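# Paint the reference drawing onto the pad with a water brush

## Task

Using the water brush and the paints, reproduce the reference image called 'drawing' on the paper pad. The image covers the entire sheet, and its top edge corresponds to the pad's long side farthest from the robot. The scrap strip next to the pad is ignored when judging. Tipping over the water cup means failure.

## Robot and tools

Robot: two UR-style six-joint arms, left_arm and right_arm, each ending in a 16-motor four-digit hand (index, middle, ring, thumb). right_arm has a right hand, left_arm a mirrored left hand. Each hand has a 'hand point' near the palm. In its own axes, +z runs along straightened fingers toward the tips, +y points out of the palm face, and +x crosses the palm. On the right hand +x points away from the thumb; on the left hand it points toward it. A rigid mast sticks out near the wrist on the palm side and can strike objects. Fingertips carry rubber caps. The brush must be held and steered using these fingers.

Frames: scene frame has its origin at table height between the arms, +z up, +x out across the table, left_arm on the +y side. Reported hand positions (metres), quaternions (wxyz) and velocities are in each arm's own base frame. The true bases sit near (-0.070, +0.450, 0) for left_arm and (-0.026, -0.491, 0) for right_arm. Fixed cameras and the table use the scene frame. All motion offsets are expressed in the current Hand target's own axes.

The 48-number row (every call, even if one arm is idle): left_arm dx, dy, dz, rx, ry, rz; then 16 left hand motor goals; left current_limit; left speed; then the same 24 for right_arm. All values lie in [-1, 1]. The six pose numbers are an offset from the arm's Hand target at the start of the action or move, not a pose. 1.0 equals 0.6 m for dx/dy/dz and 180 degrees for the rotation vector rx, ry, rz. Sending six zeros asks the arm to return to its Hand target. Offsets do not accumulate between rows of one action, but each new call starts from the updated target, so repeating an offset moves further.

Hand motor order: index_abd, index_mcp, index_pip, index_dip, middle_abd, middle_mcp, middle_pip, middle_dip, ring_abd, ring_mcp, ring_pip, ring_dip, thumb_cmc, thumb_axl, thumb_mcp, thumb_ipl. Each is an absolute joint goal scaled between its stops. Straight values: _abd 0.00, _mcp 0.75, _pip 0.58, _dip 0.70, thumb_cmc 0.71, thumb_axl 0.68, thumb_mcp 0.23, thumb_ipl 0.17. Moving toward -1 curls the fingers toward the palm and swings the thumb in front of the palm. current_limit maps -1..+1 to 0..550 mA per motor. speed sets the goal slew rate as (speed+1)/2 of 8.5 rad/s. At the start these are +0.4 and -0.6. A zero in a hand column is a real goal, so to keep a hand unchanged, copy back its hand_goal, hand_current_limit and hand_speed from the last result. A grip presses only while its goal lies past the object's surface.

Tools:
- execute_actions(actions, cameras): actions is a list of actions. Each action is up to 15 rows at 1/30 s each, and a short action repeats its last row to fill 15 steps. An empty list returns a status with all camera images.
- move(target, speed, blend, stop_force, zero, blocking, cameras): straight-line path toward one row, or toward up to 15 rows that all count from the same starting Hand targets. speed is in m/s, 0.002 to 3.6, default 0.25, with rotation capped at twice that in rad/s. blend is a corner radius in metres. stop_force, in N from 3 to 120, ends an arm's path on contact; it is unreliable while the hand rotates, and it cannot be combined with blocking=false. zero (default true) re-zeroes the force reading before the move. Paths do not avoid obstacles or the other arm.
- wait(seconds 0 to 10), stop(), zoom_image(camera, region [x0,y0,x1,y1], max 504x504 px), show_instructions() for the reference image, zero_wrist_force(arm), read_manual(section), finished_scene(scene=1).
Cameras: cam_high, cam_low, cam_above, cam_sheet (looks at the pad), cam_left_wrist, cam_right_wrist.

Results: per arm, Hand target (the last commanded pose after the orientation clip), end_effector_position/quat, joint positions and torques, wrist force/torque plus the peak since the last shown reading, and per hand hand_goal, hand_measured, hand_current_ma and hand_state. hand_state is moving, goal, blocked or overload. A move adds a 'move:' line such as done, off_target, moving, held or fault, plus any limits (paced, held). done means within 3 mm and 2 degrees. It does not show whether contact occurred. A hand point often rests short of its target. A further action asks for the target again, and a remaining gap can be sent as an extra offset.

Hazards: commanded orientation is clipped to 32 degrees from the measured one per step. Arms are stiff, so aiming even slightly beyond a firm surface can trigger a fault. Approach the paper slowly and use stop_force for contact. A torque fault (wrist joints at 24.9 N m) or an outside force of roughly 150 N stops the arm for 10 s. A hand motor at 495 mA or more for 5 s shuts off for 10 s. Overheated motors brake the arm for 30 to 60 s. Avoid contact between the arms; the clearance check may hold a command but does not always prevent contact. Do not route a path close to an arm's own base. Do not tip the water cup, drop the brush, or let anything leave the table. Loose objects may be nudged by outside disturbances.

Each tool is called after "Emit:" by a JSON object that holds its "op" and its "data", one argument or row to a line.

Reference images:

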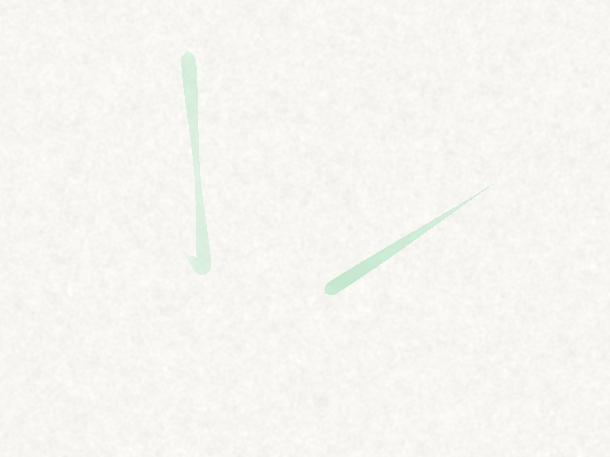

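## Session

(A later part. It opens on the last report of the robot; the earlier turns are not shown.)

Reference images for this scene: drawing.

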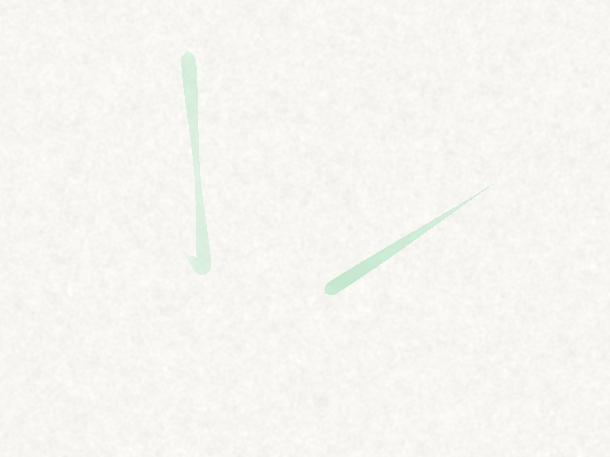

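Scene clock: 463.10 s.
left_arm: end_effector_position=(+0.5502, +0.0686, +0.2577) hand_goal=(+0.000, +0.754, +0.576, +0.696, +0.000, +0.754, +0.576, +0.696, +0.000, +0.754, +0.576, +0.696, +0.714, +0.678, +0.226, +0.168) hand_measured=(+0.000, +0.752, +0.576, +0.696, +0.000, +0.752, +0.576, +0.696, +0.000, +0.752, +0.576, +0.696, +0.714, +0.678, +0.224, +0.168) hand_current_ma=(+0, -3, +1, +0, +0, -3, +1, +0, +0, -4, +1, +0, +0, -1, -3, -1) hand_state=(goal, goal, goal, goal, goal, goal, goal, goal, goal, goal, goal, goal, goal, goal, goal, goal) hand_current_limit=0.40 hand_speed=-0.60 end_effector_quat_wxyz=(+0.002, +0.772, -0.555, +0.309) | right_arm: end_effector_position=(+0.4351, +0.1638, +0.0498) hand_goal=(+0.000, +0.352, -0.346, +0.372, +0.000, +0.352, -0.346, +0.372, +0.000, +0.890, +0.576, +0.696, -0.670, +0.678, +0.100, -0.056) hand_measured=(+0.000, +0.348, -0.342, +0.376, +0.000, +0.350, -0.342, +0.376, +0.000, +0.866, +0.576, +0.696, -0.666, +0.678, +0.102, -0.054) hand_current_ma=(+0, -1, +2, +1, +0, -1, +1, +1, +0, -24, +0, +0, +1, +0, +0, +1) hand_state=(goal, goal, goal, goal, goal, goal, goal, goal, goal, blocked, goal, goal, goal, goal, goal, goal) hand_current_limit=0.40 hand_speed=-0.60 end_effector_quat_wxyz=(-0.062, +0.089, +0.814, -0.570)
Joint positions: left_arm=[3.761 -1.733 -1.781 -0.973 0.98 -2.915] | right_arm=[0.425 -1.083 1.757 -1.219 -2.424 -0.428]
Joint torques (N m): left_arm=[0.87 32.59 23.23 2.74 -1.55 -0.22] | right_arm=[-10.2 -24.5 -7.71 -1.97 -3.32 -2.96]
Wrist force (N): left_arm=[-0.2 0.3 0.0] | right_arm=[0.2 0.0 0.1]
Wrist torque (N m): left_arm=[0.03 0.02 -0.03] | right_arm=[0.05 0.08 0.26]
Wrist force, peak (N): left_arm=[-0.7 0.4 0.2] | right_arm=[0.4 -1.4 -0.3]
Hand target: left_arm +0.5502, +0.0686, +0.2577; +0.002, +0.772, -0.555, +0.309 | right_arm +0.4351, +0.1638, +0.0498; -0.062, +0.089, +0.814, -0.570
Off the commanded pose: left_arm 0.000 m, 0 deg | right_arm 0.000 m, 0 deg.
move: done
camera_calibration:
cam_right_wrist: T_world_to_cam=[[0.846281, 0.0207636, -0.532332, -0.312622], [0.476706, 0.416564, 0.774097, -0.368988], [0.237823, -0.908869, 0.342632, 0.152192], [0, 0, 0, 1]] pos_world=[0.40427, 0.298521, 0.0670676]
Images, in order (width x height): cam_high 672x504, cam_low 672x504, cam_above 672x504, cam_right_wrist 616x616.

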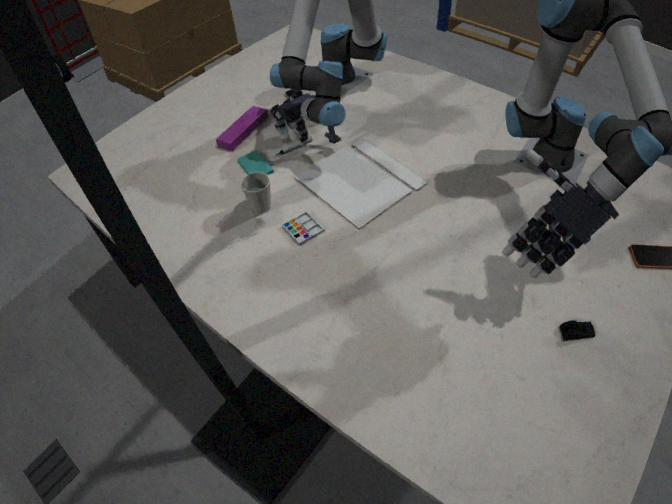

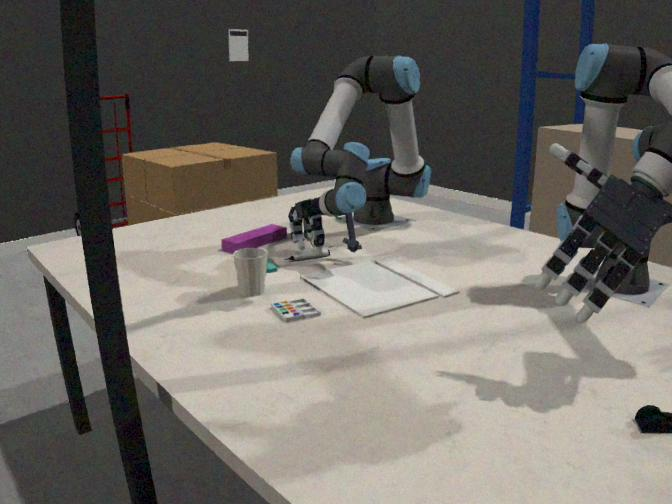

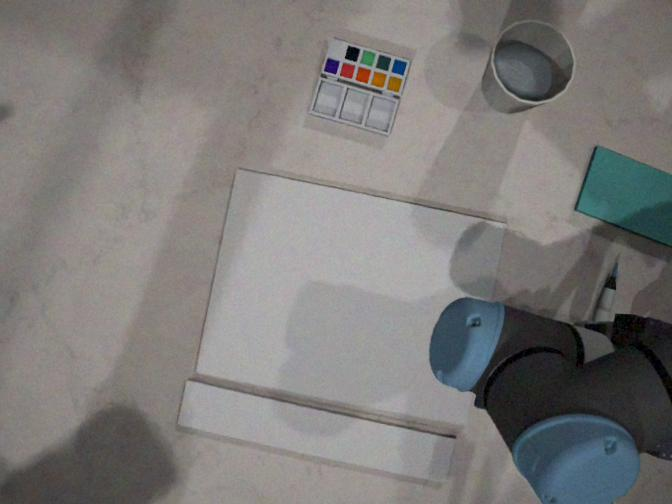

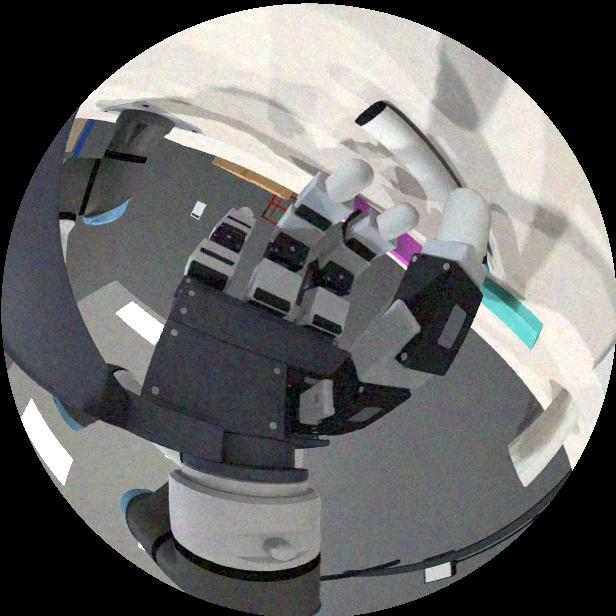

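Emit:
{"op": "zero_wrist_force", "data": {
  "arm": "right_arm"
}}

Emit:
{"op": "move", "data": {
  "target": [0,0,0,0,0,0,0,0.754,0.576,0.696,0,0.754,0.576,0.696,0,0.754,0.576,0.696,0.714,0.678,0.226,0.168,0.4,-0.6,0,0.0658,0.0239,0,0,0,0,0.352,-0.346,0.372,0,0.352,-0.346,0.372,0,0.89,0.576,0.696,-0.67,0.678,0.1,-0.056,0.4,-0.6],
  "speed": 0.02,
  "stop_force": 4,
  "cameras": ["cam_low","cam_right_wrist"]
}}

Emit:
{"op": "zoom_image", "data": {
  "camera": "cam_right_wrist",
  "region": [330, 30, 580, 280]
}}

Emit:
{"op": "zoom_image", "data": {
  "camera": "cam_low",
  "region": [250, 170, 390, 290]
}}

Wrist force sensor zeroed.

Scene clock: 480.97 s.
left_arm: end_effector_position=(+0.5502, +0.0686, +0.2577) hand_goal=(+0.000, +0.754, +0.576, +0.696, +0.000, +0.754, +0.576, +0.696, +0.000, +0.754, +0.576, +0.696, +0.714, +0.678, +0.226, +0.168) hand_measured=(+0.000, +0.752, +0.576, +0.696, +0.000, +0.752, +0.576, +0.696, +0.000, +0.752, +0.576, +0.696, +0.714, +0.678, +0.224, +0.168) hand_current_ma=(+0, -3, +1, +0, +0, -3, +1, +0, +0, -4, +1, +0, +0, -1, -3, -1) hand_state=(goal, goal, goal, goal, goal, goal, goal, goal, goal, goal, goal, goal, goal, goal, goal, goal) hand_current_limit=0.40 hand_speed=-0.60 end_effector_quat_wxyz=(+0.002, +0.772, -0.555, +0.309) | right_arm: end_effector_position=(+0.4351, +0.1638, +0.0331) hand_goal=(+0.000, +0.352, -0.346, +0.372, +0.000, +0.352, -0.346, +0.372, +0.000, +0.890, +0.576, +0.696, -0.670, +0.678, +0.100, -0.056) hand_measured=(-0.002, +0.350, -0.346, +0.372, -0.002, +0.350, -0.346, +0.370, +0.000, +0.866, +0.576, +0.696, -0.668, +0.678, +0.104, -0.060) hand_current_ma=(+0, -1, +0, +0, +0, +0, +0, +0, +0, -24, +0, +0, +1, +0, +3, -2) hand_state=(goal, goal, goal, goal, goal, goal, goal, goal, goal, blocked, goal, goal, goal, goal, goal, goal) hand_current_limit=0.40 hand_speed=-0.60 end_effector_quat_wxyz=(-0.062, +0.089, +0.814, -0.570)
Joint positions: left_arm=[3.761 -1.733 -1.781 -0.973 0.98 -2.915] | right_arm=[0.425 -1.057 1.769 -1.258 -2.424 -0.428]
Joint torques (N m): left_arm=[-0.39 32.55 23.48 2.71 -1.78 -0.42] | right_arm=[-8.13 -49.36 -25.98 1.46 2.1 -0.24]
Wrist force (N, zeroed by zero_wrist_force on right_arm): left_arm=[-0.2 0.0 0.0] | right_arm=[0.0 -1.7 -1.1]
Wrist torque (N m, zeroed by zero_wrist_force on right_arm): left_arm=[-0.01 0.02 -0.01] | right_arm=[-0.13 -0.01 0.03]
Wrist force, peak (N, zeroed by zero_wrist_force on right_arm): left_arm=[-0.3 0.4 0.5] | right_arm=[0.3 -18.3 -5.5]
Hand target: left_arm +0.5502, +0.0686, +0.2577; +0.002, +0.772, -0.555, +0.309 | right_arm +0.4351, +0.1638, +0.0331; -0.062, +0.089, +0.814, -0.570 (not the last commanded pose)
Off the commanded pose: left_arm 0.000 m, 0 deg | right_arm 0.025 m, 0 deg.
move: contact (right_arm)
camera_calibration:
cam_right_wrist: T_world_to_cam=[[0.846281, 0.0207636, -0.532332, -0.321595], [0.476706, 0.416564, 0.774097, -0.356066], [0.237823, -0.908869, 0.342632, 0.1578], [0, 0, 0, 1]] pos_world=[0.40437, 0.298421, 0.0503676]
Images, in order (width x height): cam_low 672x504, cam_right_wrist 616x616.

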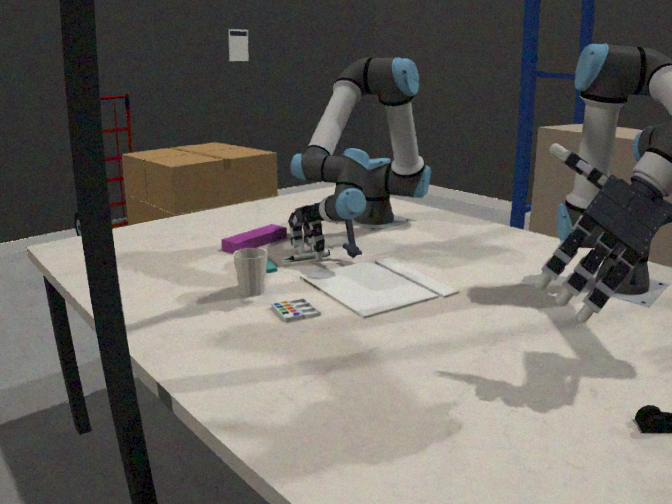

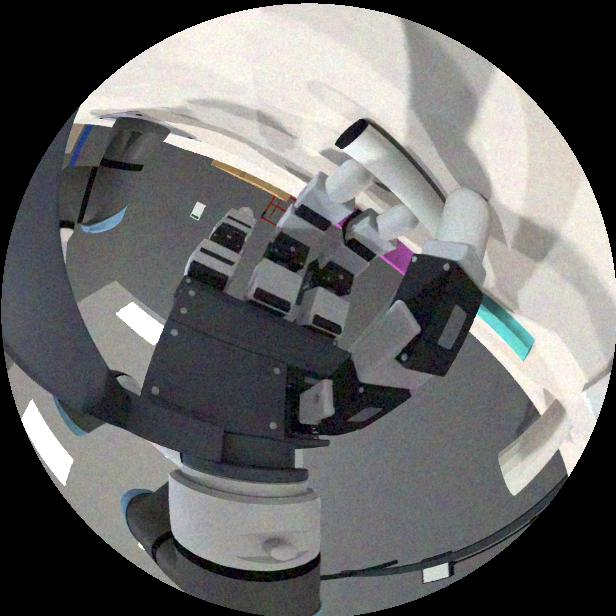

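Scaled by 2.016 from the camera's 616x616 image, which has a finer 880x880 frame.

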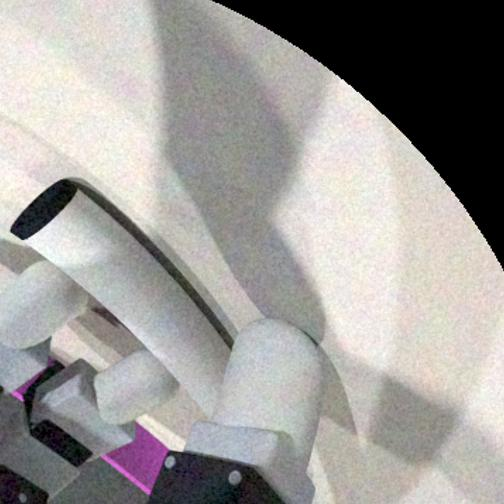

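Scaled by 3.600.

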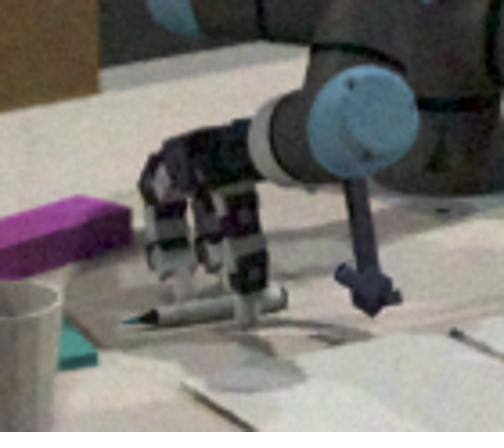

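Emit:
{"op": "move", "data": {
  "target": [0,0,0,0,0,0,0,0.754,0.576,0.696,0,0.754,0.576,0.696,0,0.754,0.576,0.696,0.714,0.678,0.226,0.168,0.4,-0.6,0,-0.0023,-0.0009,0,0,0,0,0.192,-0.263,0.333,0,0.192,-0.263,0.333,0,0.89,0.576,0.696,-0.67,0.678,0.034,-0.056,0.3,-0.92],
  "speed": 0.05,
  "cameras": ["cam_low","cam_right_wrist"]
}}

Emit:
{"op": "zoom_image", "data": {
  "camera": "cam_right_wrist",
  "region": [320, 90, 520, 290]
}}

Emit:
{"op": "zoom_image", "data": {
  "camera": "cam_low",
  "region": [280, 190, 360, 270]
}}

Scene clock: 497.77 s.
left_arm: end_effector_position=(+0.5502, +0.0686, +0.2577) hand_goal=(+0.000, +0.754, +0.576, +0.696, +0.000, +0.754, +0.576, +0.696, +0.000, +0.754, +0.576, +0.696, +0.714, +0.678, +0.226, +0.168) hand_measured=(+0.000, +0.752, +0.576, +0.696, +0.000, +0.752, +0.576, +0.696, +0.000, +0.752, +0.576, +0.696, +0.714, +0.678, +0.224, +0.168) hand_current_ma=(+0, -3, +1, +0, +0, -3, +1, +0, +0, -4, +1, +0, +0, -1, -3, -1) hand_state=(goal, goal, goal, goal, goal, goal, goal, goal, goal, goal, goal, goal, goal, goal, goal, goal) hand_current_limit=0.40 hand_speed=-0.60 end_effector_quat_wxyz=(+0.002, +0.772, -0.555, +0.309) | right_arm: end_effector_position=(+0.4351, +0.1638, +0.0345) hand_goal=(+0.000, +0.192, -0.262, +0.334, +0.000, +0.192, -0.262, +0.334, +0.000, +0.890, +0.576, +0.696, -0.670, +0.678, +0.034, -0.056) hand_measured=(-0.002, +0.278, -0.258, +0.332, -0.002, +0.278, -0.258, +0.330, +0.000, +0.866, +0.576, +0.696, -0.668, +0.678, +0.036, -0.054) hand_current_ma=(+0, +196, +1, +0, +0, +201, +1, -1, +0, -24, +0, +0, +1, +0, +1, +1) hand_state=(goal, blocked, goal, goal, goal, blocked, goal, goal, goal, blocked, goal, goal, goal, goal, goal, goal) hand_current_limit=0.30 hand_speed=-0.92 end_effector_quat_wxyz=(-0.062, +0.089, +0.814, -0.571)
Joint positions: left_arm=[3.761 -1.733 -1.781 -0.973 0.98 -2.915] | right_arm=[0.425 -1.06 1.768 -1.254 -2.424 -0.428]
Joint torques (N m): left_arm=[-0.22 33.54 22.56 2.68 -1.83 -0.27] | right_arm=[7.86 -48.03 -26.82 0.09 2.64 1.13]
Wrist force (N, zeroed by zero_wrist_force on right_arm): left_arm=[-0.3 0.3 0.2] | right_arm=[0.2 -10.0 2.8]
Wrist torque (N m, zeroed by zero_wrist_force on right_arm): left_arm=[0.02 0.04 -0.03] | right_arm=[0.02 -0.05 -0.03]
Wrist force, peak (N, zeroed by zero_wrist_force on right_arm): left_arm=[-0.7 0.1 0.2] | right_arm=[0.2 -10.4 3.1]
Hand target: left_arm +0.5502, +0.0686, +0.2577; +0.002, +0.772, -0.555, +0.309 | right_arm +0.4351, +0.1638, +0.0345; -0.062, +0.089, +0.814, -0.570
Off the commanded pose: left_arm 0.000 m, 0 deg | right_arm 0.000 m, 0 deg.
move: done
camera_calibration:
cam_right_wrist: T_world_to_cam=[[0.846215, 0.0207052, -0.532438, -0.320749], [0.476823, 0.416567, 0.774023, -0.357313], [0.237823, -0.908869, 0.342633, 0.157377], [0, 0, 0, 1]] pos_world=[0.40437, 0.298521, 0.0518673]
Images, in order (width x height): cam_low 672x504, cam_right_wrist 616x616.

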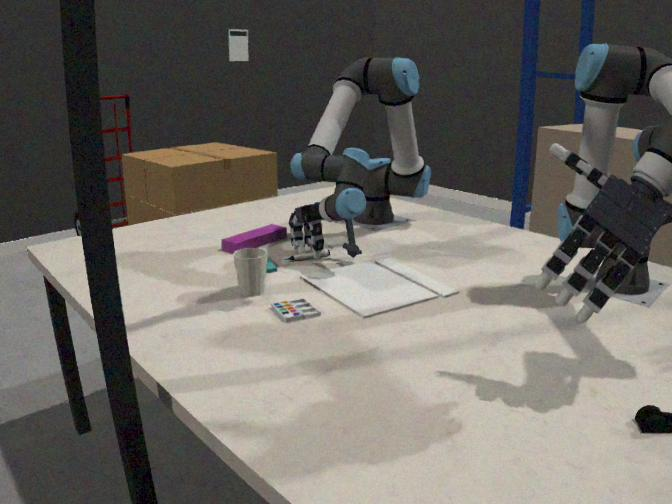

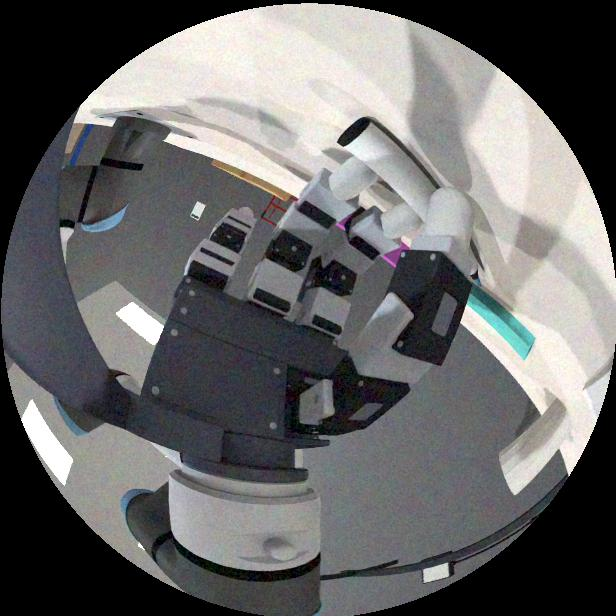

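Scaled by 2.520 from the camera's 616x616 image, which has a finer 880x880 frame.

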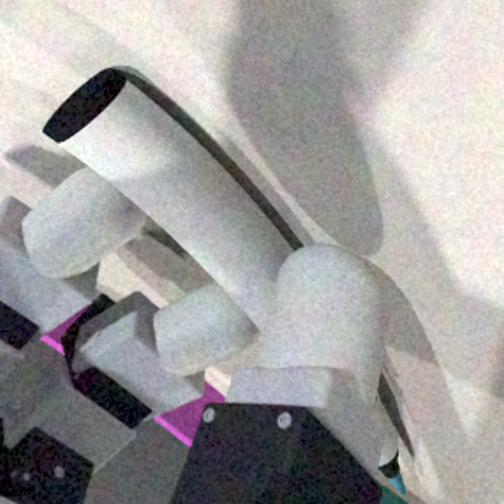

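Scaled by 6.300.

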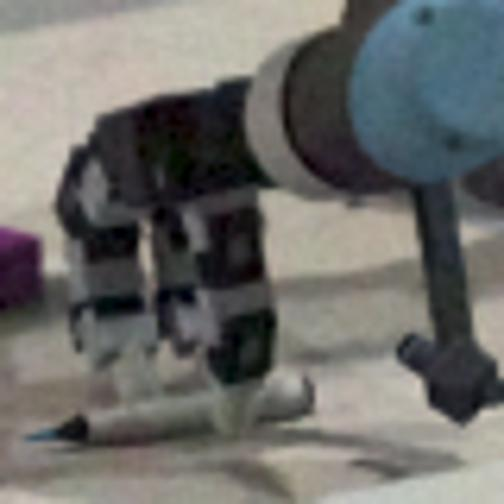

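Emit:
{"op": "move", "data": {
  "target": [
    [0,0,0,0,0,0,0,0.754,0.576,0.696,0,0.754,0.576,0.696,0,0.754,0.576,0.696,0.714,0.678,0.226,0.168,0.4,-0.6,0,-0.006,-0.0022,0,0,0,0,0.32,-0.355,0.40,0,0.32,-0.355,0.40,0,0.89,0.576,0.696,-0.67,0.678,0.034,-0.056,0.3,-0.92],
    [0,0,0,0,0,0,0,0.754,0.576,0.696,0,0.754,0.576,0.696,0,0.754,0.576,0.696,0.714,0.678,0.226,0.168,0.4,-0.6,0,-0.002,-0.0007,0,0,0,0,0.192,-0.355,0.49,0,0.192,-0.355,0.49,0,0.89,0.576,0.696,-0.67,0.678,0.034,-0.056,0.3,-0.92]
  ],
  "speed": 0.05,
  "cameras": ["cam_low","cam_right_wrist"]
}}

Emit:
{"op": "zoom_image", "data": {
  "camera": "cam_right_wrist",
  "region": [320, 90, 520, 290]
}}

Emit:
{"op": "zoom_image", "data": {
  "camera": "cam_low",
  "region": [280, 190, 360, 270]
}}

Scene clock: 517.07 s.
left_arm: end_effector_position=(+0.5502, +0.0686, +0.2577) hand_goal=(+0.000, +0.754, +0.576, +0.696, +0.000, +0.754, +0.576, +0.696, +0.000, +0.754, +0.576, +0.696, +0.714, +0.678, +0.226, +0.168) hand_measured=(+0.000, +0.752, +0.576, +0.696, +0.000, +0.752, +0.576, +0.696, +0.000, +0.752, +0.576, +0.696, +0.714, +0.678, +0.224, +0.168) hand_current_ma=(+0, -3, +1, +0, +0, -3, +1, +0, +0, -4, +1, +0, +0, -1, -3, -1) hand_state=(goal, goal, goal, goal, goal, goal, goal, goal, goal, goal, goal, goal, goal, goal, goal, goal) hand_current_limit=0.40 hand_speed=-0.60 end_effector_quat_wxyz=(+0.002, +0.772, -0.555, +0.309) | right_arm: end_effector_position=(+0.4351, +0.1638, +0.0358) hand_goal=(+0.000, +0.192, -0.354, +0.490, +0.000, +0.192, -0.354, +0.490, +0.000, +0.890, +0.576, +0.696, -0.670, +0.678, +0.034, -0.056) hand_measured=(-0.002, +0.192, -0.348, +0.488, -0.002, +0.192, -0.350, +0.488, +0.000, +0.866, +0.576, +0.696, -0.668, +0.678, +0.036, -0.054) hand_current_ma=(+0, +0, +2, -1, +0, +0, +1, -1, +0, -24, +0, +0, +1, +0, +1, +1) hand_state=(goal, goal, goal, goal, goal, goal, goal, goal, goal, blocked, goal, goal, goal, goal, goal, goal) hand_current_limit=0.30 hand_speed=-0.92 end_effector_quat_wxyz=(-0.062, +0.089, +0.814, -0.571)
Joint positions: left_arm=[3.761 -1.733 -1.781 -0.973 0.98 -2.915] | right_arm=[0.425 -1.062 1.767 -1.251 -2.424 -0.428]
Joint torques (N m): left_arm=[-0.8 34.14 24.41 2.73 -1.58 -0.3] | right_arm=[-3.4 -25.35 -6.85 -1.65 -3.25 1.29]
Wrist force (N, zeroed by zero_wrist_force on right_arm): left_arm=[-0.1 0.2 0.3] | right_arm=[0.0 0.1 -0.2]
Wrist torque (N m, zeroed by zero_wrist_force on right_arm): left_arm=[0.00 0.02 -0.02] | right_arm=[0.03 0.02 0.00]
Wrist force, peak (N, zeroed by zero_wrist_force on right_arm): left_arm=[-0.8 0.1 -0.1] | right_arm=[0.4 -10.9 2.5]
Hand target: left_arm +0.5502, +0.0686, +0.2577; +0.002, +0.772, -0.555, +0.309 | right_arm +0.4351, +0.1638, +0.0358; -0.062, +0.089, +0.814, -0.570
Off the commanded pose: left_arm 0.000 m, 0 deg | right_arm 0.000 m, 0 deg.
move: done
camera_calibration:
cam_right_wrist: T_world_to_cam=[[0.846281, 0.0207636, -0.532332, -0.320159], [0.476706, 0.416564, 0.774097, -0.358198], [0.237823, -0.908869, 0.342632, 0.156965], [0, 0, 0, 1]] pos_world=[0.40437, 0.298521, 0.0530676]
Images, in order (width x height): cam_low 672x504, cam_right_wrist 616x616.

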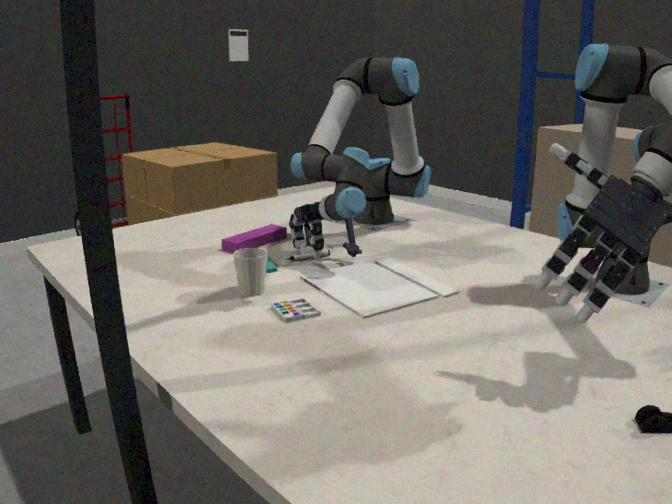

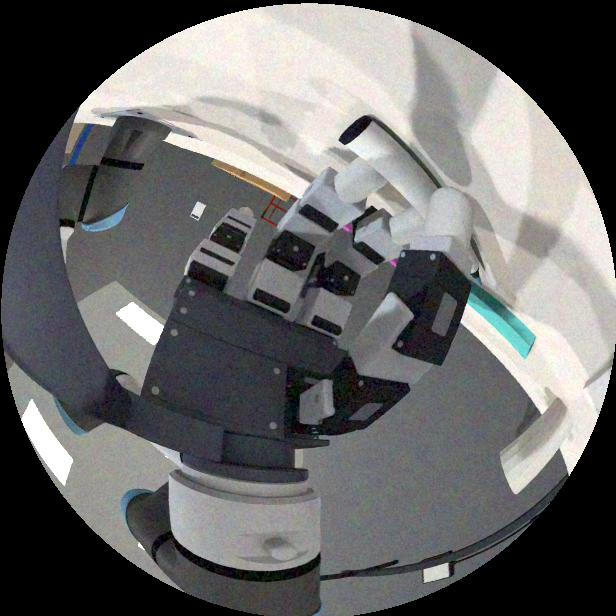

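Scaled by 2.520 from the camera's 616x616 image, which has a finer 880x880 frame.

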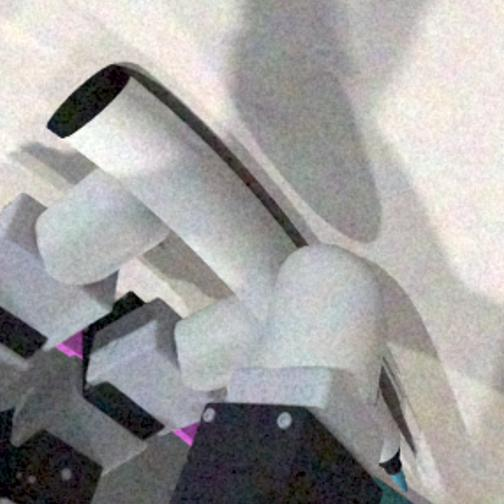

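Scaled by 6.300.

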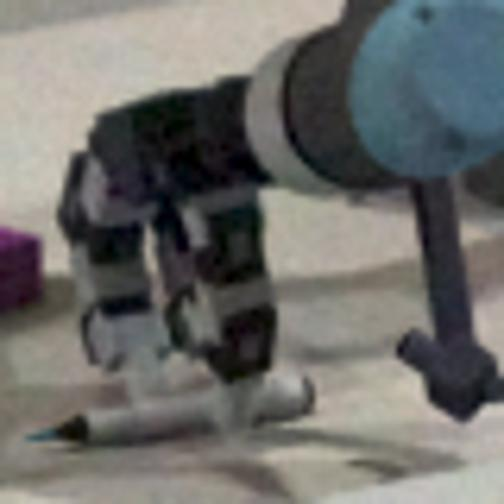

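Emit:
{"op": "move", "data": {
  "target": [
    [0,0,0,0,0,0,0,0.754,0.576,0.696,0,0.754,0.576,0.696,0,0.754,0.576,0.696,0.714,0.678,0.226,0.168,0.4,-0.6,0,0.0016,0.0006,0,0,0,0,0.192,-0.355,0.49,0,0.192,-0.355,0.49,0,0.89,0.576,0.696,-0.67,0.678,0.034,-0.056,0.3,-0.92],
    [0,0,0,0,0,0,0,0.754,0.576,0.696,0,0.754,0.576,0.696,0,0.754,0.576,0.696,0.714,0.678,0.226,0.168,0.4,-0.6,0,0.0016,0.0006,0,0,0,0,0.123,-0.355,0.49,0,0.123,-0.355,0.49,0,0.89,0.576,0.696,-0.67,0.678,-0.079,-0.056,0.3,-0.92]
  ],
  "speed": 0.05,
  "cameras": ["cam_low","cam_right_wrist"]
}}

Emit:
{"op": "zoom_image", "data": {
  "camera": "cam_right_wrist",
  "region": [320, 90, 520, 290]
}}

Emit:
{"op": "zoom_image", "data": {
  "camera": "cam_low",
  "region": [280, 190, 360, 270]
}}

Scene clock: 527.33 s.
left_arm: end_effector_position=(+0.5502, +0.0686, +0.2577) hand_goal=(+0.000, +0.754, +0.576, +0.696, +0.000, +0.754, +0.576, +0.696, +0.000, +0.754, +0.576, +0.696, +0.714, +0.678, +0.226, +0.168) hand_measured=(+0.000, +0.752, +0.576, +0.696, +0.000, +0.752, +0.576, +0.696, +0.000, +0.752, +0.576, +0.696, +0.714, +0.678, +0.224, +0.168) hand_current_ma=(+0, -3, +1, +0, +0, -3, +1, +0, +0, -4, +1, +0, +0, -1, -3, -1) hand_state=(goal, goal, goal, goal, goal, goal, goal, goal, goal, goal, goal, goal, goal, goal, goal, goal) hand_current_limit=0.40 hand_speed=-0.60 end_effector_quat_wxyz=(+0.002, +0.772, -0.555, +0.309) | right_arm: end_effector_position=(+0.4351, +0.1638, +0.0348) hand_goal=(+0.000, +0.124, -0.354, +0.490, +0.000, +0.124, -0.354, +0.490, +0.000, +0.890, +0.576, +0.696, -0.670, +0.678, -0.078, -0.056) hand_measured=(-0.002, +0.158, -0.346, +0.490, -0.002, +0.156, -0.346, +0.492, +0.000, +0.866, +0.576, +0.696, -0.668, +0.678, +0.012, -0.040) hand_current_ma=(+0, +46, +4, +0, +0, +38, +3, +0, +0, -24, +0, +0, +1, +0, +289, +19) hand_state=(goal, blocked, goal, goal, goal, blocked, goal, goal, goal, blocked, goal, goal, goal, goal, blocked, goal) hand_current_limit=0.30 hand_speed=-0.92 end_effector_quat_wxyz=(-0.062, +0.089, +0.814, -0.570)
Joint positions: left_arm=[3.761 -1.733 -1.781 -0.973 0.98 -2.915] | right_arm=[0.425 -1.06 1.768 -1.254 -2.424 -0.428]
Joint torques (N m): left_arm=[0.64 33.45 24.75 2.62 -2.18 -0.19] | right_arm=[-8.79 -25.2 -6.99 -1.62 -3.03 -2.95]
Wrist force (N, zeroed by zero_wrist_force on right_arm): left_arm=[-0.1 0.1 0.2] | right_arm=[-0.2 -3.5 -2.0]
Wrist torque (N m, zeroed by zero_wrist_force on right_arm): left_arm=[-0.02 0.02 -0.01] | right_arm=[-0.24 0.02 -0.02]
Wrist force, peak (N, zeroed by zero_wrist_force on right_arm): left_arm=[-0.4 0.4 0.2] | right_arm=[-0.2 -3.5 -2.0]
Hand target: left_arm +0.5502, +0.0686, +0.2577; +0.002, +0.772, -0.555, +0.309 | right_arm +0.4351, +0.1638, +0.0348; -0.062, +0.089, +0.814, -0.570
Off the commanded pose: left_arm 0.000 m, 0 deg | right_arm 0.000 m, 0 deg.
move: done
camera_calibration:
cam_right_wrist: T_world_to_cam=[[0.846281, 0.0207636, -0.532332, -0.32069], [0.476706, 0.416564, 0.774097, -0.357382], [0.237823, -0.908869, 0.342632, 0.157217], [0, 0, 0, 1]] pos_world=[0.40437, 0.298421, 0.0520676]
Images, in order (width x height): cam_low 672x504, cam_right_wrist 616x616.

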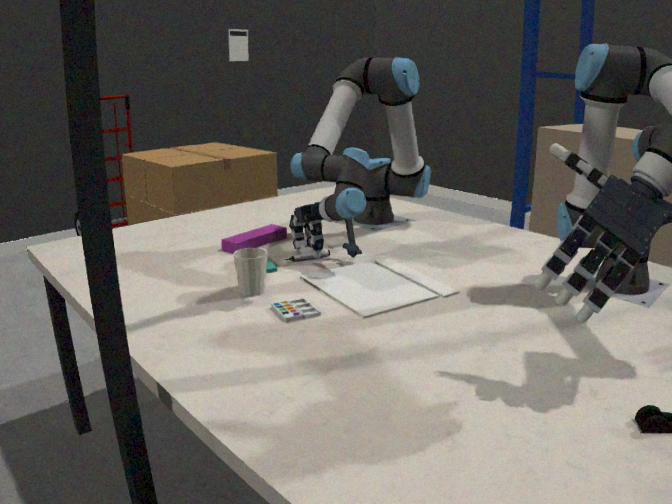

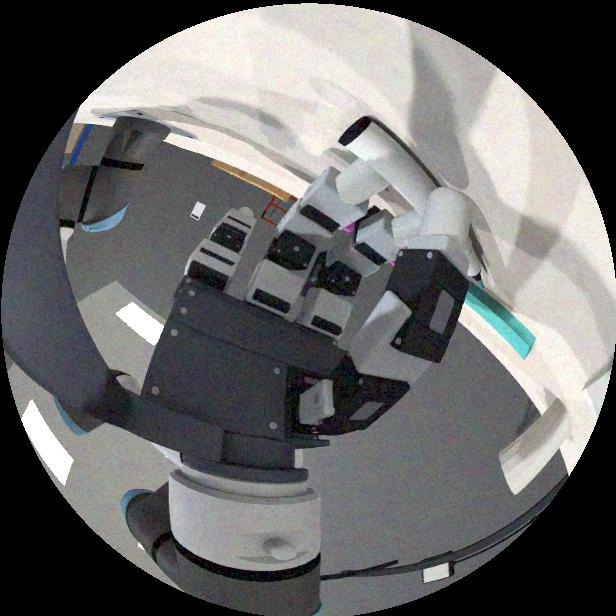

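Scaled by 2.520 from the camera's 616x616 image, which has a finer 880x880 frame.

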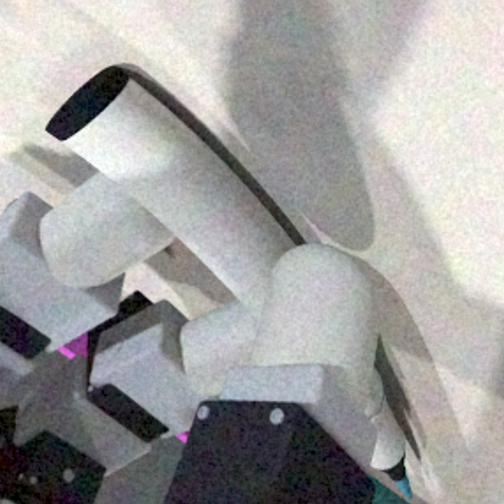

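Scaled by 6.300.

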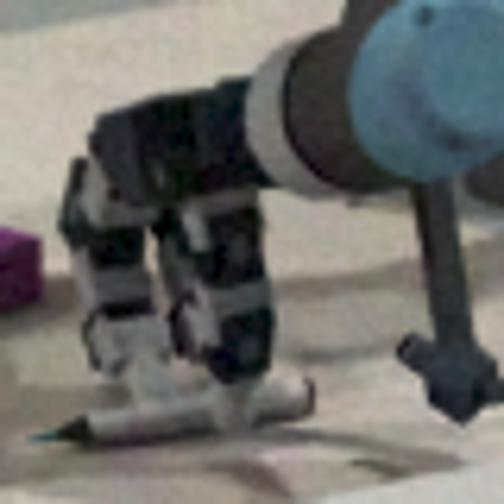

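Emit:
{"op": "move", "data": {
  "target": [
    [0,0,0,0,0,0,0,0.754,0.576,0.696,0,0.754,0.576,0.696,0,0.754,0.576,0.696,0.714,0.678,0.226,0.168,0.4,-0.6,0,0,0,0,0,0,0,0.085,-0.375,0.47,0,0.085,-0.375,0.47,0,0.89,0.576,0.696,-0.67,0.678,-0.14,-0.08,0.4,-0.92],
    [0,0,0,0,0,0,0,0.754,0.576,0.696,0,0.754,0.576,0.696,0,0.754,0.576,0.696,0.714,0.678,0.226,0.168,0.4,-0.6,0,-0.0235,-0.0086,0,0,0,0,0.085,-0.375,0.47,0,0.085,-0.375,0.47,0,0.89,0.576,0.696,-0.67,0.678,-0.14,-0.08,0.4,-0.92]
  ],
  "speed": 0.03,
  "cameras": ["cam_low","cam_above","cam_right_wrist"]
}}

Emit:
{"op": "zoom_image", "data": {
  "camera": "cam_right_wrist",
  "region": [320, 90, 520, 290]
}}

Emit:
{"op": "zoom_image", "data": {
  "camera": "cam_low",
  "region": [280, 190, 360, 270]
}}

Scene clock: 533.43 s.
left_arm: end_effector_position=(+0.5502, +0.0686, +0.2577) hand_goal=(+0.000, +0.754, +0.576, +0.696, +0.000, +0.754, +0.576, +0.696, +0.000, +0.754, +0.576, +0.696, +0.714, +0.678, +0.226, +0.168) hand_measured=(+0.000, +0.752, +0.576, +0.696, +0.000, +0.752, +0.576, +0.696, +0.000, +0.752, +0.576, +0.696, +0.714, +0.678, +0.224, +0.168) hand_current_ma=(+0, -3, +1, +0, +0, -3, +1, +0, +0, -4, +1, +0, +0, -1, -3, -1) hand_state=(goal, goal, goal, goal, goal, goal, goal, goal, goal, goal, goal, goal, goal, goal, goal, goal) hand_current_limit=0.40 hand_speed=-0.60 end_effector_quat_wxyz=(+0.002, +0.772, -0.555, +0.309) | right_arm: end_effector_position=(+0.4351, +0.1638, +0.0498) hand_goal=(+0.000, +0.086, -0.374, +0.470, +0.000, +0.086, -0.374, +0.470, +0.000, +0.890, +0.576, +0.696, -0.670, +0.678, -0.140, -0.080) hand_measured=(-0.002, +0.158, -0.346, +0.486, -0.002, +0.152, -0.346, +0.488, +0.000, +0.866, +0.576, +0.696, -0.668, +0.678, +0.010, -0.040) hand_current_ma=(+0, +146, +29, +12, +0, +130, +28, +14, +0, -24, +0, +0, +1, +0, +385, +83) hand_state=(goal, blocked, blocked, goal, goal, blocked, blocked, goal, goal, blocked, goal, goal, goal, goal, blocked, blocked) hand_current_limit=0.40 hand_speed=-0.92 end_effector_quat_wxyz=(-0.062, +0.089, +0.814, -0.571)
Joint positions: left_arm=[3.761 -1.733 -1.781 -0.973 0.98 -2.915] | right_arm=[0.425 -1.083 1.757 -1.219 -2.424 -0.428]
Joint torques (N m): left_arm=[0.27 33.48 23.53 2.82 -2.22 -0.75] | right_arm=[2.24 -50.39 -27.28 1.23 1.72 -0.86]
Wrist force (N, zeroed by zero_wrist_force on right_arm): left_arm=[-0.3 0.0 0.0] | right_arm=[-0.1 0.4 0.3]
Wrist torque (N m, zeroed by zero_wrist_force on right_arm): left_arm=[-0.01 0.04 -0.03] | right_arm=[0.03 0.01 -0.02]
Wrist force, peak (N, zeroed by zero_wrist_force on right_arm): left_arm=[-0.5 0.5 0.5] | right_arm=[0.2 -3.7 -2.2]
Hand target: left_arm +0.5502, +0.0686, +0.2577; +0.002, +0.772, -0.555, +0.309 | right_arm +0.4351, +0.1638, +0.0498; -0.062, +0.089, +0.814, -0.570
Off the commanded pose: left_arm 0.000 m, 0 deg | right_arm 0.000 m, 0 deg.
move: done
camera_calibration:
cam_right_wrist: T_world_to_cam=[[0.846215, 0.0207052, -0.532438, -0.312654], [0.476823, 0.416567, 0.774023, -0.369037], [0.237823, -0.908869, 0.342633, 0.152078], [0, 0, 0, 1]] pos_world=[0.40437, 0.298421, 0.0670673]
Images, in order (width x height): cam_low 672x504, cam_above 672x504, cam_right_wrist 616x616.

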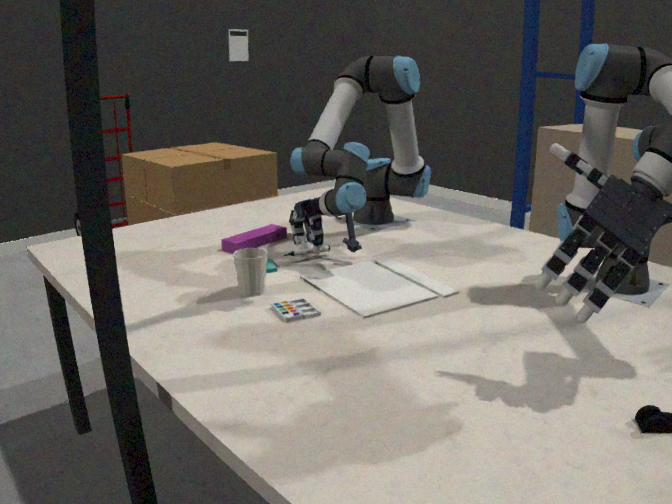

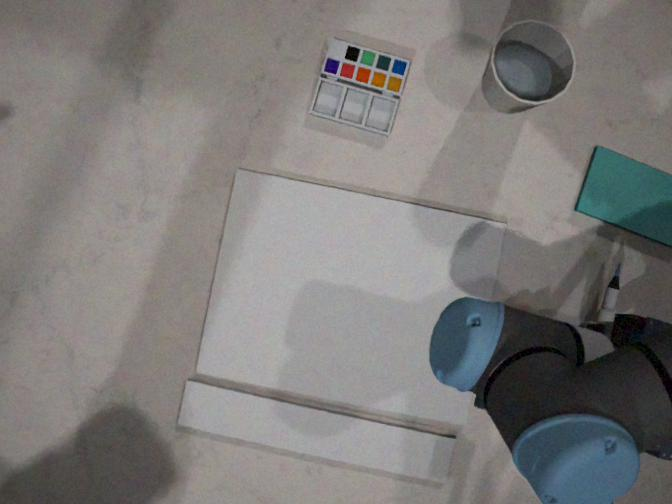

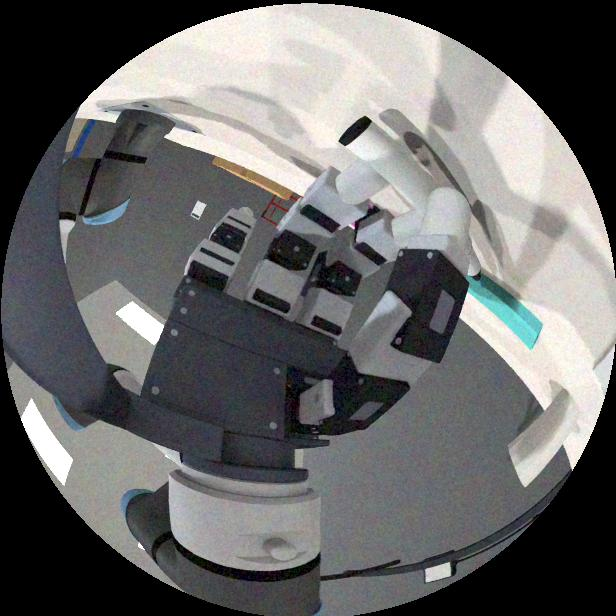

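Scaled by 2.520 from the camera's 616x616 image, which has a finer 880x880 frame.

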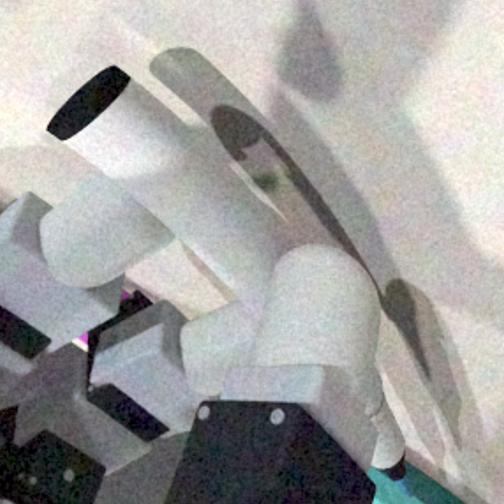

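Scaled by 6.300.

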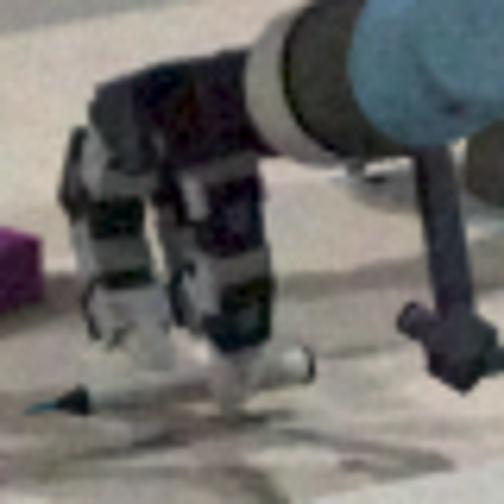

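Emit:
{"op": "move", "data": {
  "target": [0,0,0,0,0,0,0,0.754,0.576,0.696,0,0.754,0.576,0.696,0,0.754,0.576,0.696,0.714,0.678,0.226,0.168,0.4,-0.6,0,-0.3917,-0.1425,0,0,0,0,0.085,-0.375,0.47,0,0.085,-0.375,0.47,0,0.89,0.576,0.696,-0.67,0.678,-0.14,-0.08,0.4,-0.92],
  "speed": 0.12,
  "cameras": ["cam_low","cam_high"]
}}

Scene clock: 556.47 s.
left_arm: end_effector_position=(+0.5502, +0.0686, +0.2577) hand_goal=(+0.000, +0.754, +0.576, +0.696, +0.000, +0.754, +0.576, +0.696, +0.000, +0.754, +0.576, +0.696, +0.714, +0.678, +0.226, +0.168) hand_measured=(+0.000, +0.752, +0.576, +0.696, +0.000, +0.752, +0.576, +0.696, +0.000, +0.752, +0.576, +0.696, +0.714, +0.678, +0.224, +0.168) hand_current_ma=(+0, -3, +1, +0, +0, -3, +1, +0, +0, -4, +1, +0, +0, -1, -3, -1) hand_state=(goal, goal, goal, goal, goal, goal, goal, goal, goal, goal, goal, goal, goal, goal, goal, goal) hand_current_limit=0.40 hand_speed=-0.60 end_effector_quat_wxyz=(+0.002, +0.772, -0.555, +0.309) | right_arm: end_effector_position=(+0.4349, +0.1640, +0.2999) hand_goal=(+0.000, +0.086, -0.374, +0.470, +0.000, +0.086, -0.374, +0.470, +0.000, +0.890, +0.576, +0.696, -0.670, +0.678, -0.140, -0.080) hand_measured=(-0.002, +0.158, -0.346, +0.486, -0.002, +0.152, -0.346, +0.488, +0.000, +0.866, +0.576, +0.696, -0.668, +0.678, +0.010, -0.040) hand_current_ma=(+0, +146, +29, +12, +0, +130, +28, +14, +0, -24, +0, +0, +1, +0, +385, +83) hand_state=(goal, blocked, blocked, goal, goal, blocked, blocked, goal, goal, blocked, goal, goal, goal, goal, blocked, blocked) hand_current_limit=0.40 hand_speed=-0.92 end_effector_quat_wxyz=(-0.062, +0.089, +0.814, -0.570)
Joint positions: left_arm=[3.761 -1.733 -1.781 -0.973 0.98 -2.915] | right_arm=[0.425 -1.298 1.371 -0.618 -2.423 -0.427]
Joint torques (N m): left_arm=[0.49 33.82 25.03 2.65 -2.29 -0.26] | right_arm=[9.98 -20.82 -32.34 1.56 1.92 2.94]
Wrist force (N, zeroed by zero_wrist_force on right_arm): left_arm=[-0.2 -0.1 -0.1] | right_arm=[0.3 0.3 0.1]
Wrist torque (N m, zeroed by zero_wrist_force on right_arm): left_arm=[-0.01 0.02 -0.02] | right_arm=[0.00 -0.04 -0.20]
Wrist force, peak (N, zeroed by zero_wrist_force on right_arm): left_arm=[-0.5 0.5 -0.2] | right_arm=[-0.1 1.1 0.4]
Hand target: left_arm +0.5502, +0.0686, +0.2577; +0.002, +0.772, -0.555, +0.309 | right_arm +0.4349, +0.1640, +0.2999; -0.062, +0.089, +0.814, -0.570
Off the commanded pose: left_arm 0.000 m, 0 deg | right_arm 0.000 m, 0 deg.
move: done
Images, in order (width x height): cam_high 672x504, cam_low 672x504.

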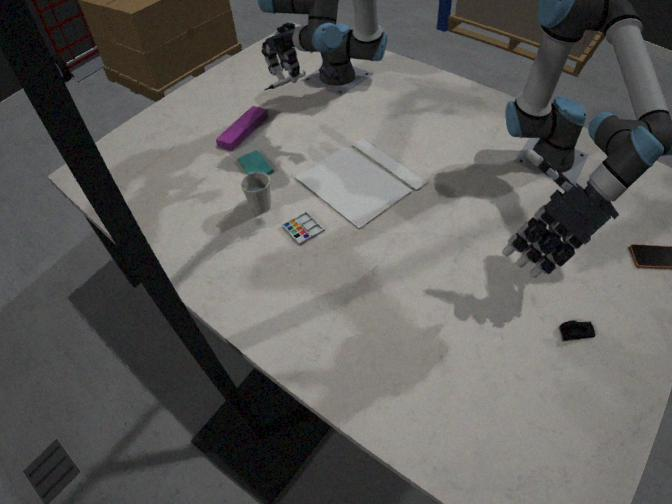

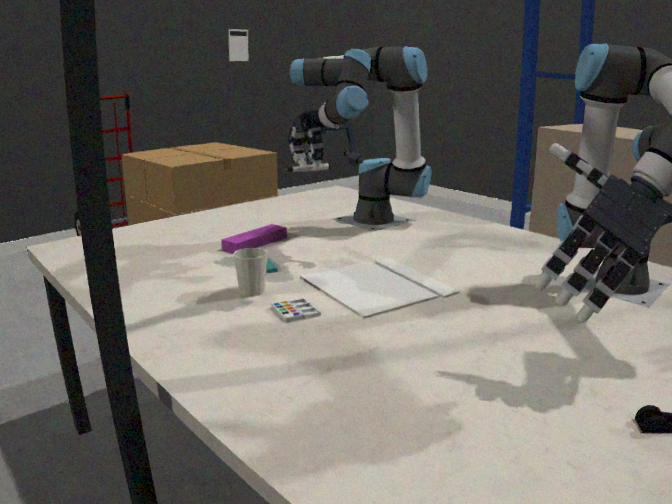

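Emit:
{"op": "move", "data": {
  "target": [0,0,0,0,0,0,0,0.754,0.576,0.696,0,0.754,0.576,0.696,0,0.754,0.576,0.696,0.714,0.678,0.226,0.168,0.4,-0.6,-0.0975,-0.1062,0.1453,0,0.4052,0.1474,0,0.085,-0.375,0.47,0,0.085,-0.375,0.47,0,0.89,0.576,0.696,-0.67,0.678,-0.14,-0.08,0.4,-0.92],
  "speed": 0.25
}}

Scene clock: 640.47 s.
left_arm: end_effector_position=(+0.5502, +0.0686, +0.2577) hand_goal=(+0.000, +0.754, +0.576, +0.696, +0.000, +0.754, +0.576, +0.696, +0.000, +0.754, +0.576, +0.696, +0.714, +0.678, +0.226, +0.168) hand_measured=(+0.000, +0.752, +0.576, +0.696, +0.000, +0.752, +0.576, +0.696, +0.000, +0.752, +0.576, +0.696, +0.714, +0.678, +0.224, +0.168) hand_current_ma=(+0, -3, +1, +0, +0, -3, +1, +0, +0, -4, +1, +0, +0, -1, -3, -1) hand_state=(goal, goal, goal, goal, goal, goal, goal, goal, goal, goal, goal, goal, goal, goal, goal, goal) hand_current_limit=0.40 hand_speed=-0.60 end_effector_quat_wxyz=(+0.002, +0.772, -0.555, +0.309) | right_arm: end_effector_position=(+0.4696, +0.0502, +0.3301) hand_goal=(+0.000, +0.086, -0.374, +0.470, +0.000, +0.086, -0.374, +0.470, +0.000, +0.890, +0.576, +0.696, -0.670, +0.678, -0.140, -0.080) hand_measured=(-0.002, +0.158, -0.346, +0.486, -0.002, +0.152, -0.346, +0.488, +0.000, +0.866, +0.576, +0.696, -0.668, +0.678, +0.010, -0.040) hand_current_ma=(+0, +146, +29, +12, +0, +130, +28, +14, +0, -24, +0, +0, +1, +0, +385, +83) hand_state=(goal, blocked, blocked, goal, goal, blocked, blocked, goal, goal, blocked, goal, goal, goal, goal, blocked, blocked) hand_current_limit=0.40 hand_speed=-0.92 end_effector_quat_wxyz=(-0.405, +0.580, +0.579, -0.405)
Joint positions: left_arm=[3.761 -1.733 -1.781 -0.973 0.98 -2.915] | right_arm=[-0.093 -1.014 0.863 -0.201 -1.657 -0.031]
Joint torques (N m): left_arm=[-0.79 35.19 23.6 2.48 -2.4 -0.4] | right_arm=[-11.28 -30.84 -31.1 2.48 2.73 2.84]
Wrist force (N, zeroed by zero_wrist_force on right_arm): left_arm=[-0.4 0.0 -0.1] | right_arm=[0.2 0.1 0.4]
Wrist torque (N m, zeroed by zero_wrist_force on right_arm): left_arm=[0.00 0.04 -0.03] | right_arm=[-0.09 -0.07 -0.20]
Wrist force, peak (N, zeroed by zero_wrist_force on right_arm): left_arm=[-0.4 0.3 0.5] | right_arm=[0.7 0.0 0.6]
Hand target: left_arm +0.5502, +0.0686, +0.2577; +0.002, +0.772, -0.555, +0.309 | right_arm +0.4696, +0.0501, +0.3301; -0.405, +0.580, +0.579, -0.405
Off the commanded pose: left_arm 0.000 m, 0 deg | right_arm 0.000 m, 0 deg.
move: done

Emit:
{"op": "move", "data": {
  "target": [0,0,0,0,0,0,0,0.754,0.576,0.696,0,0.754,0.576,0.696,0,0.754,0.576,0.696,0.714,0.678,0.226,0.168,0.4,-0.6,-0.0835,-0.0038,-0.2328,0.0924,0.4396,0.0775,0,0.085,-0.375,0.47,0,0.085,-0.375,0.47,0,0.89,0.576,0.696,-0.67,0.678,-0.14,-0.08,0.4,-0.92],
  "speed": 0.3
}}

Scene clock: 650.17 s.
left_arm: end_effector_position=(+0.5502, +0.0686, +0.2577) hand_goal=(+0.000, +0.754, +0.576, +0.696, +0.000, +0.754, +0.576, +0.696, +0.000, +0.754, +0.576, +0.696, +0.714, +0.678, +0.226, +0.168) hand_measured=(+0.000, +0.752, +0.576, +0.696, +0.000, +0.752, +0.576, +0.696, +0.000, +0.752, +0.576, +0.696, +0.714, +0.678, +0.224, +0.168) hand_current_ma=(+0, -3, +1, +0, +0, -3, +1, +0, +0, -4, +1, +0, +0, -1, -3, -1) hand_state=(goal, goal, goal, goal, goal, goal, goal, goal, goal, goal, goal, goal, goal, goal, goal, goal) hand_current_limit=0.40 hand_speed=-0.60 end_effector_quat_wxyz=(+0.002, +0.772, -0.555, +0.309) | right_arm: end_effector_position=(+0.6000, +0.0000, +0.3802) hand_goal=(+0.000, +0.086, -0.374, +0.470, +0.000, +0.086, -0.374, +0.470, +0.000, +0.890, +0.576, +0.696, -0.670, +0.678, -0.140, -0.080) hand_measured=(-0.002, +0.158, -0.346, +0.486, -0.002, +0.152, -0.346, +0.488, +0.000, +0.866, +0.576, +0.696, -0.666, +0.678, +0.010, -0.040) hand_current_ma=(+0, +146, +29, +12, +0, +125, +28, +14, +0, -24, +0, +0, +1, +0, +385, +83) hand_state=(goal, blocked, blocked, goal, goal, blocked, blocked, goal, goal, blocked, goal, goal, goal, goal, blocked, blocked) hand_current_limit=0.40 hand_speed=-0.92 end_effector_quat_wxyz=(+0.704, -0.705, -0.062, +0.061)
Joint positions: left_arm=[3.761 -1.733 -1.781 -0.973 0.98 -2.915] | right_arm=[-0.516 -0.756 0.47 0.285 -0.69 0]
Joint torques (N m): left_arm=[-0.43 34.28 24.95 2.69 -2.29 -0.43] | right_arm=[-11.14 -64.11 -10.87 -0.1 2.63 -2.95]
Wrist force (N, zeroed by zero_wrist_force on right_arm): left_arm=[-0.1 0.0 0.0] | right_arm=[0.5 -0.3 -0.4]
Wrist torque (N m, zeroed by zero_wrist_force on right_arm): left_arm=[-0.01 0.01 0.00] | right_arm=[-0.12 -0.05 0.02]
Wrist force, peak (N, zeroed by zero_wrist_force on right_arm): left_arm=[-0.6 0.3 0.3] | right_arm=[0.6 0.1 0.9]
Hand target: left_arm +0.5502, +0.0686, +0.2577; +0.002, +0.772, -0.555, +0.309 | right_arm +0.6000, -0.0001, +0.3802; +0.704, -0.705, -0.062, +0.061
Off the commanded pose: left_arm 0.000 m, 0 deg | right_arm 0.000 m, 0 deg.
move: done


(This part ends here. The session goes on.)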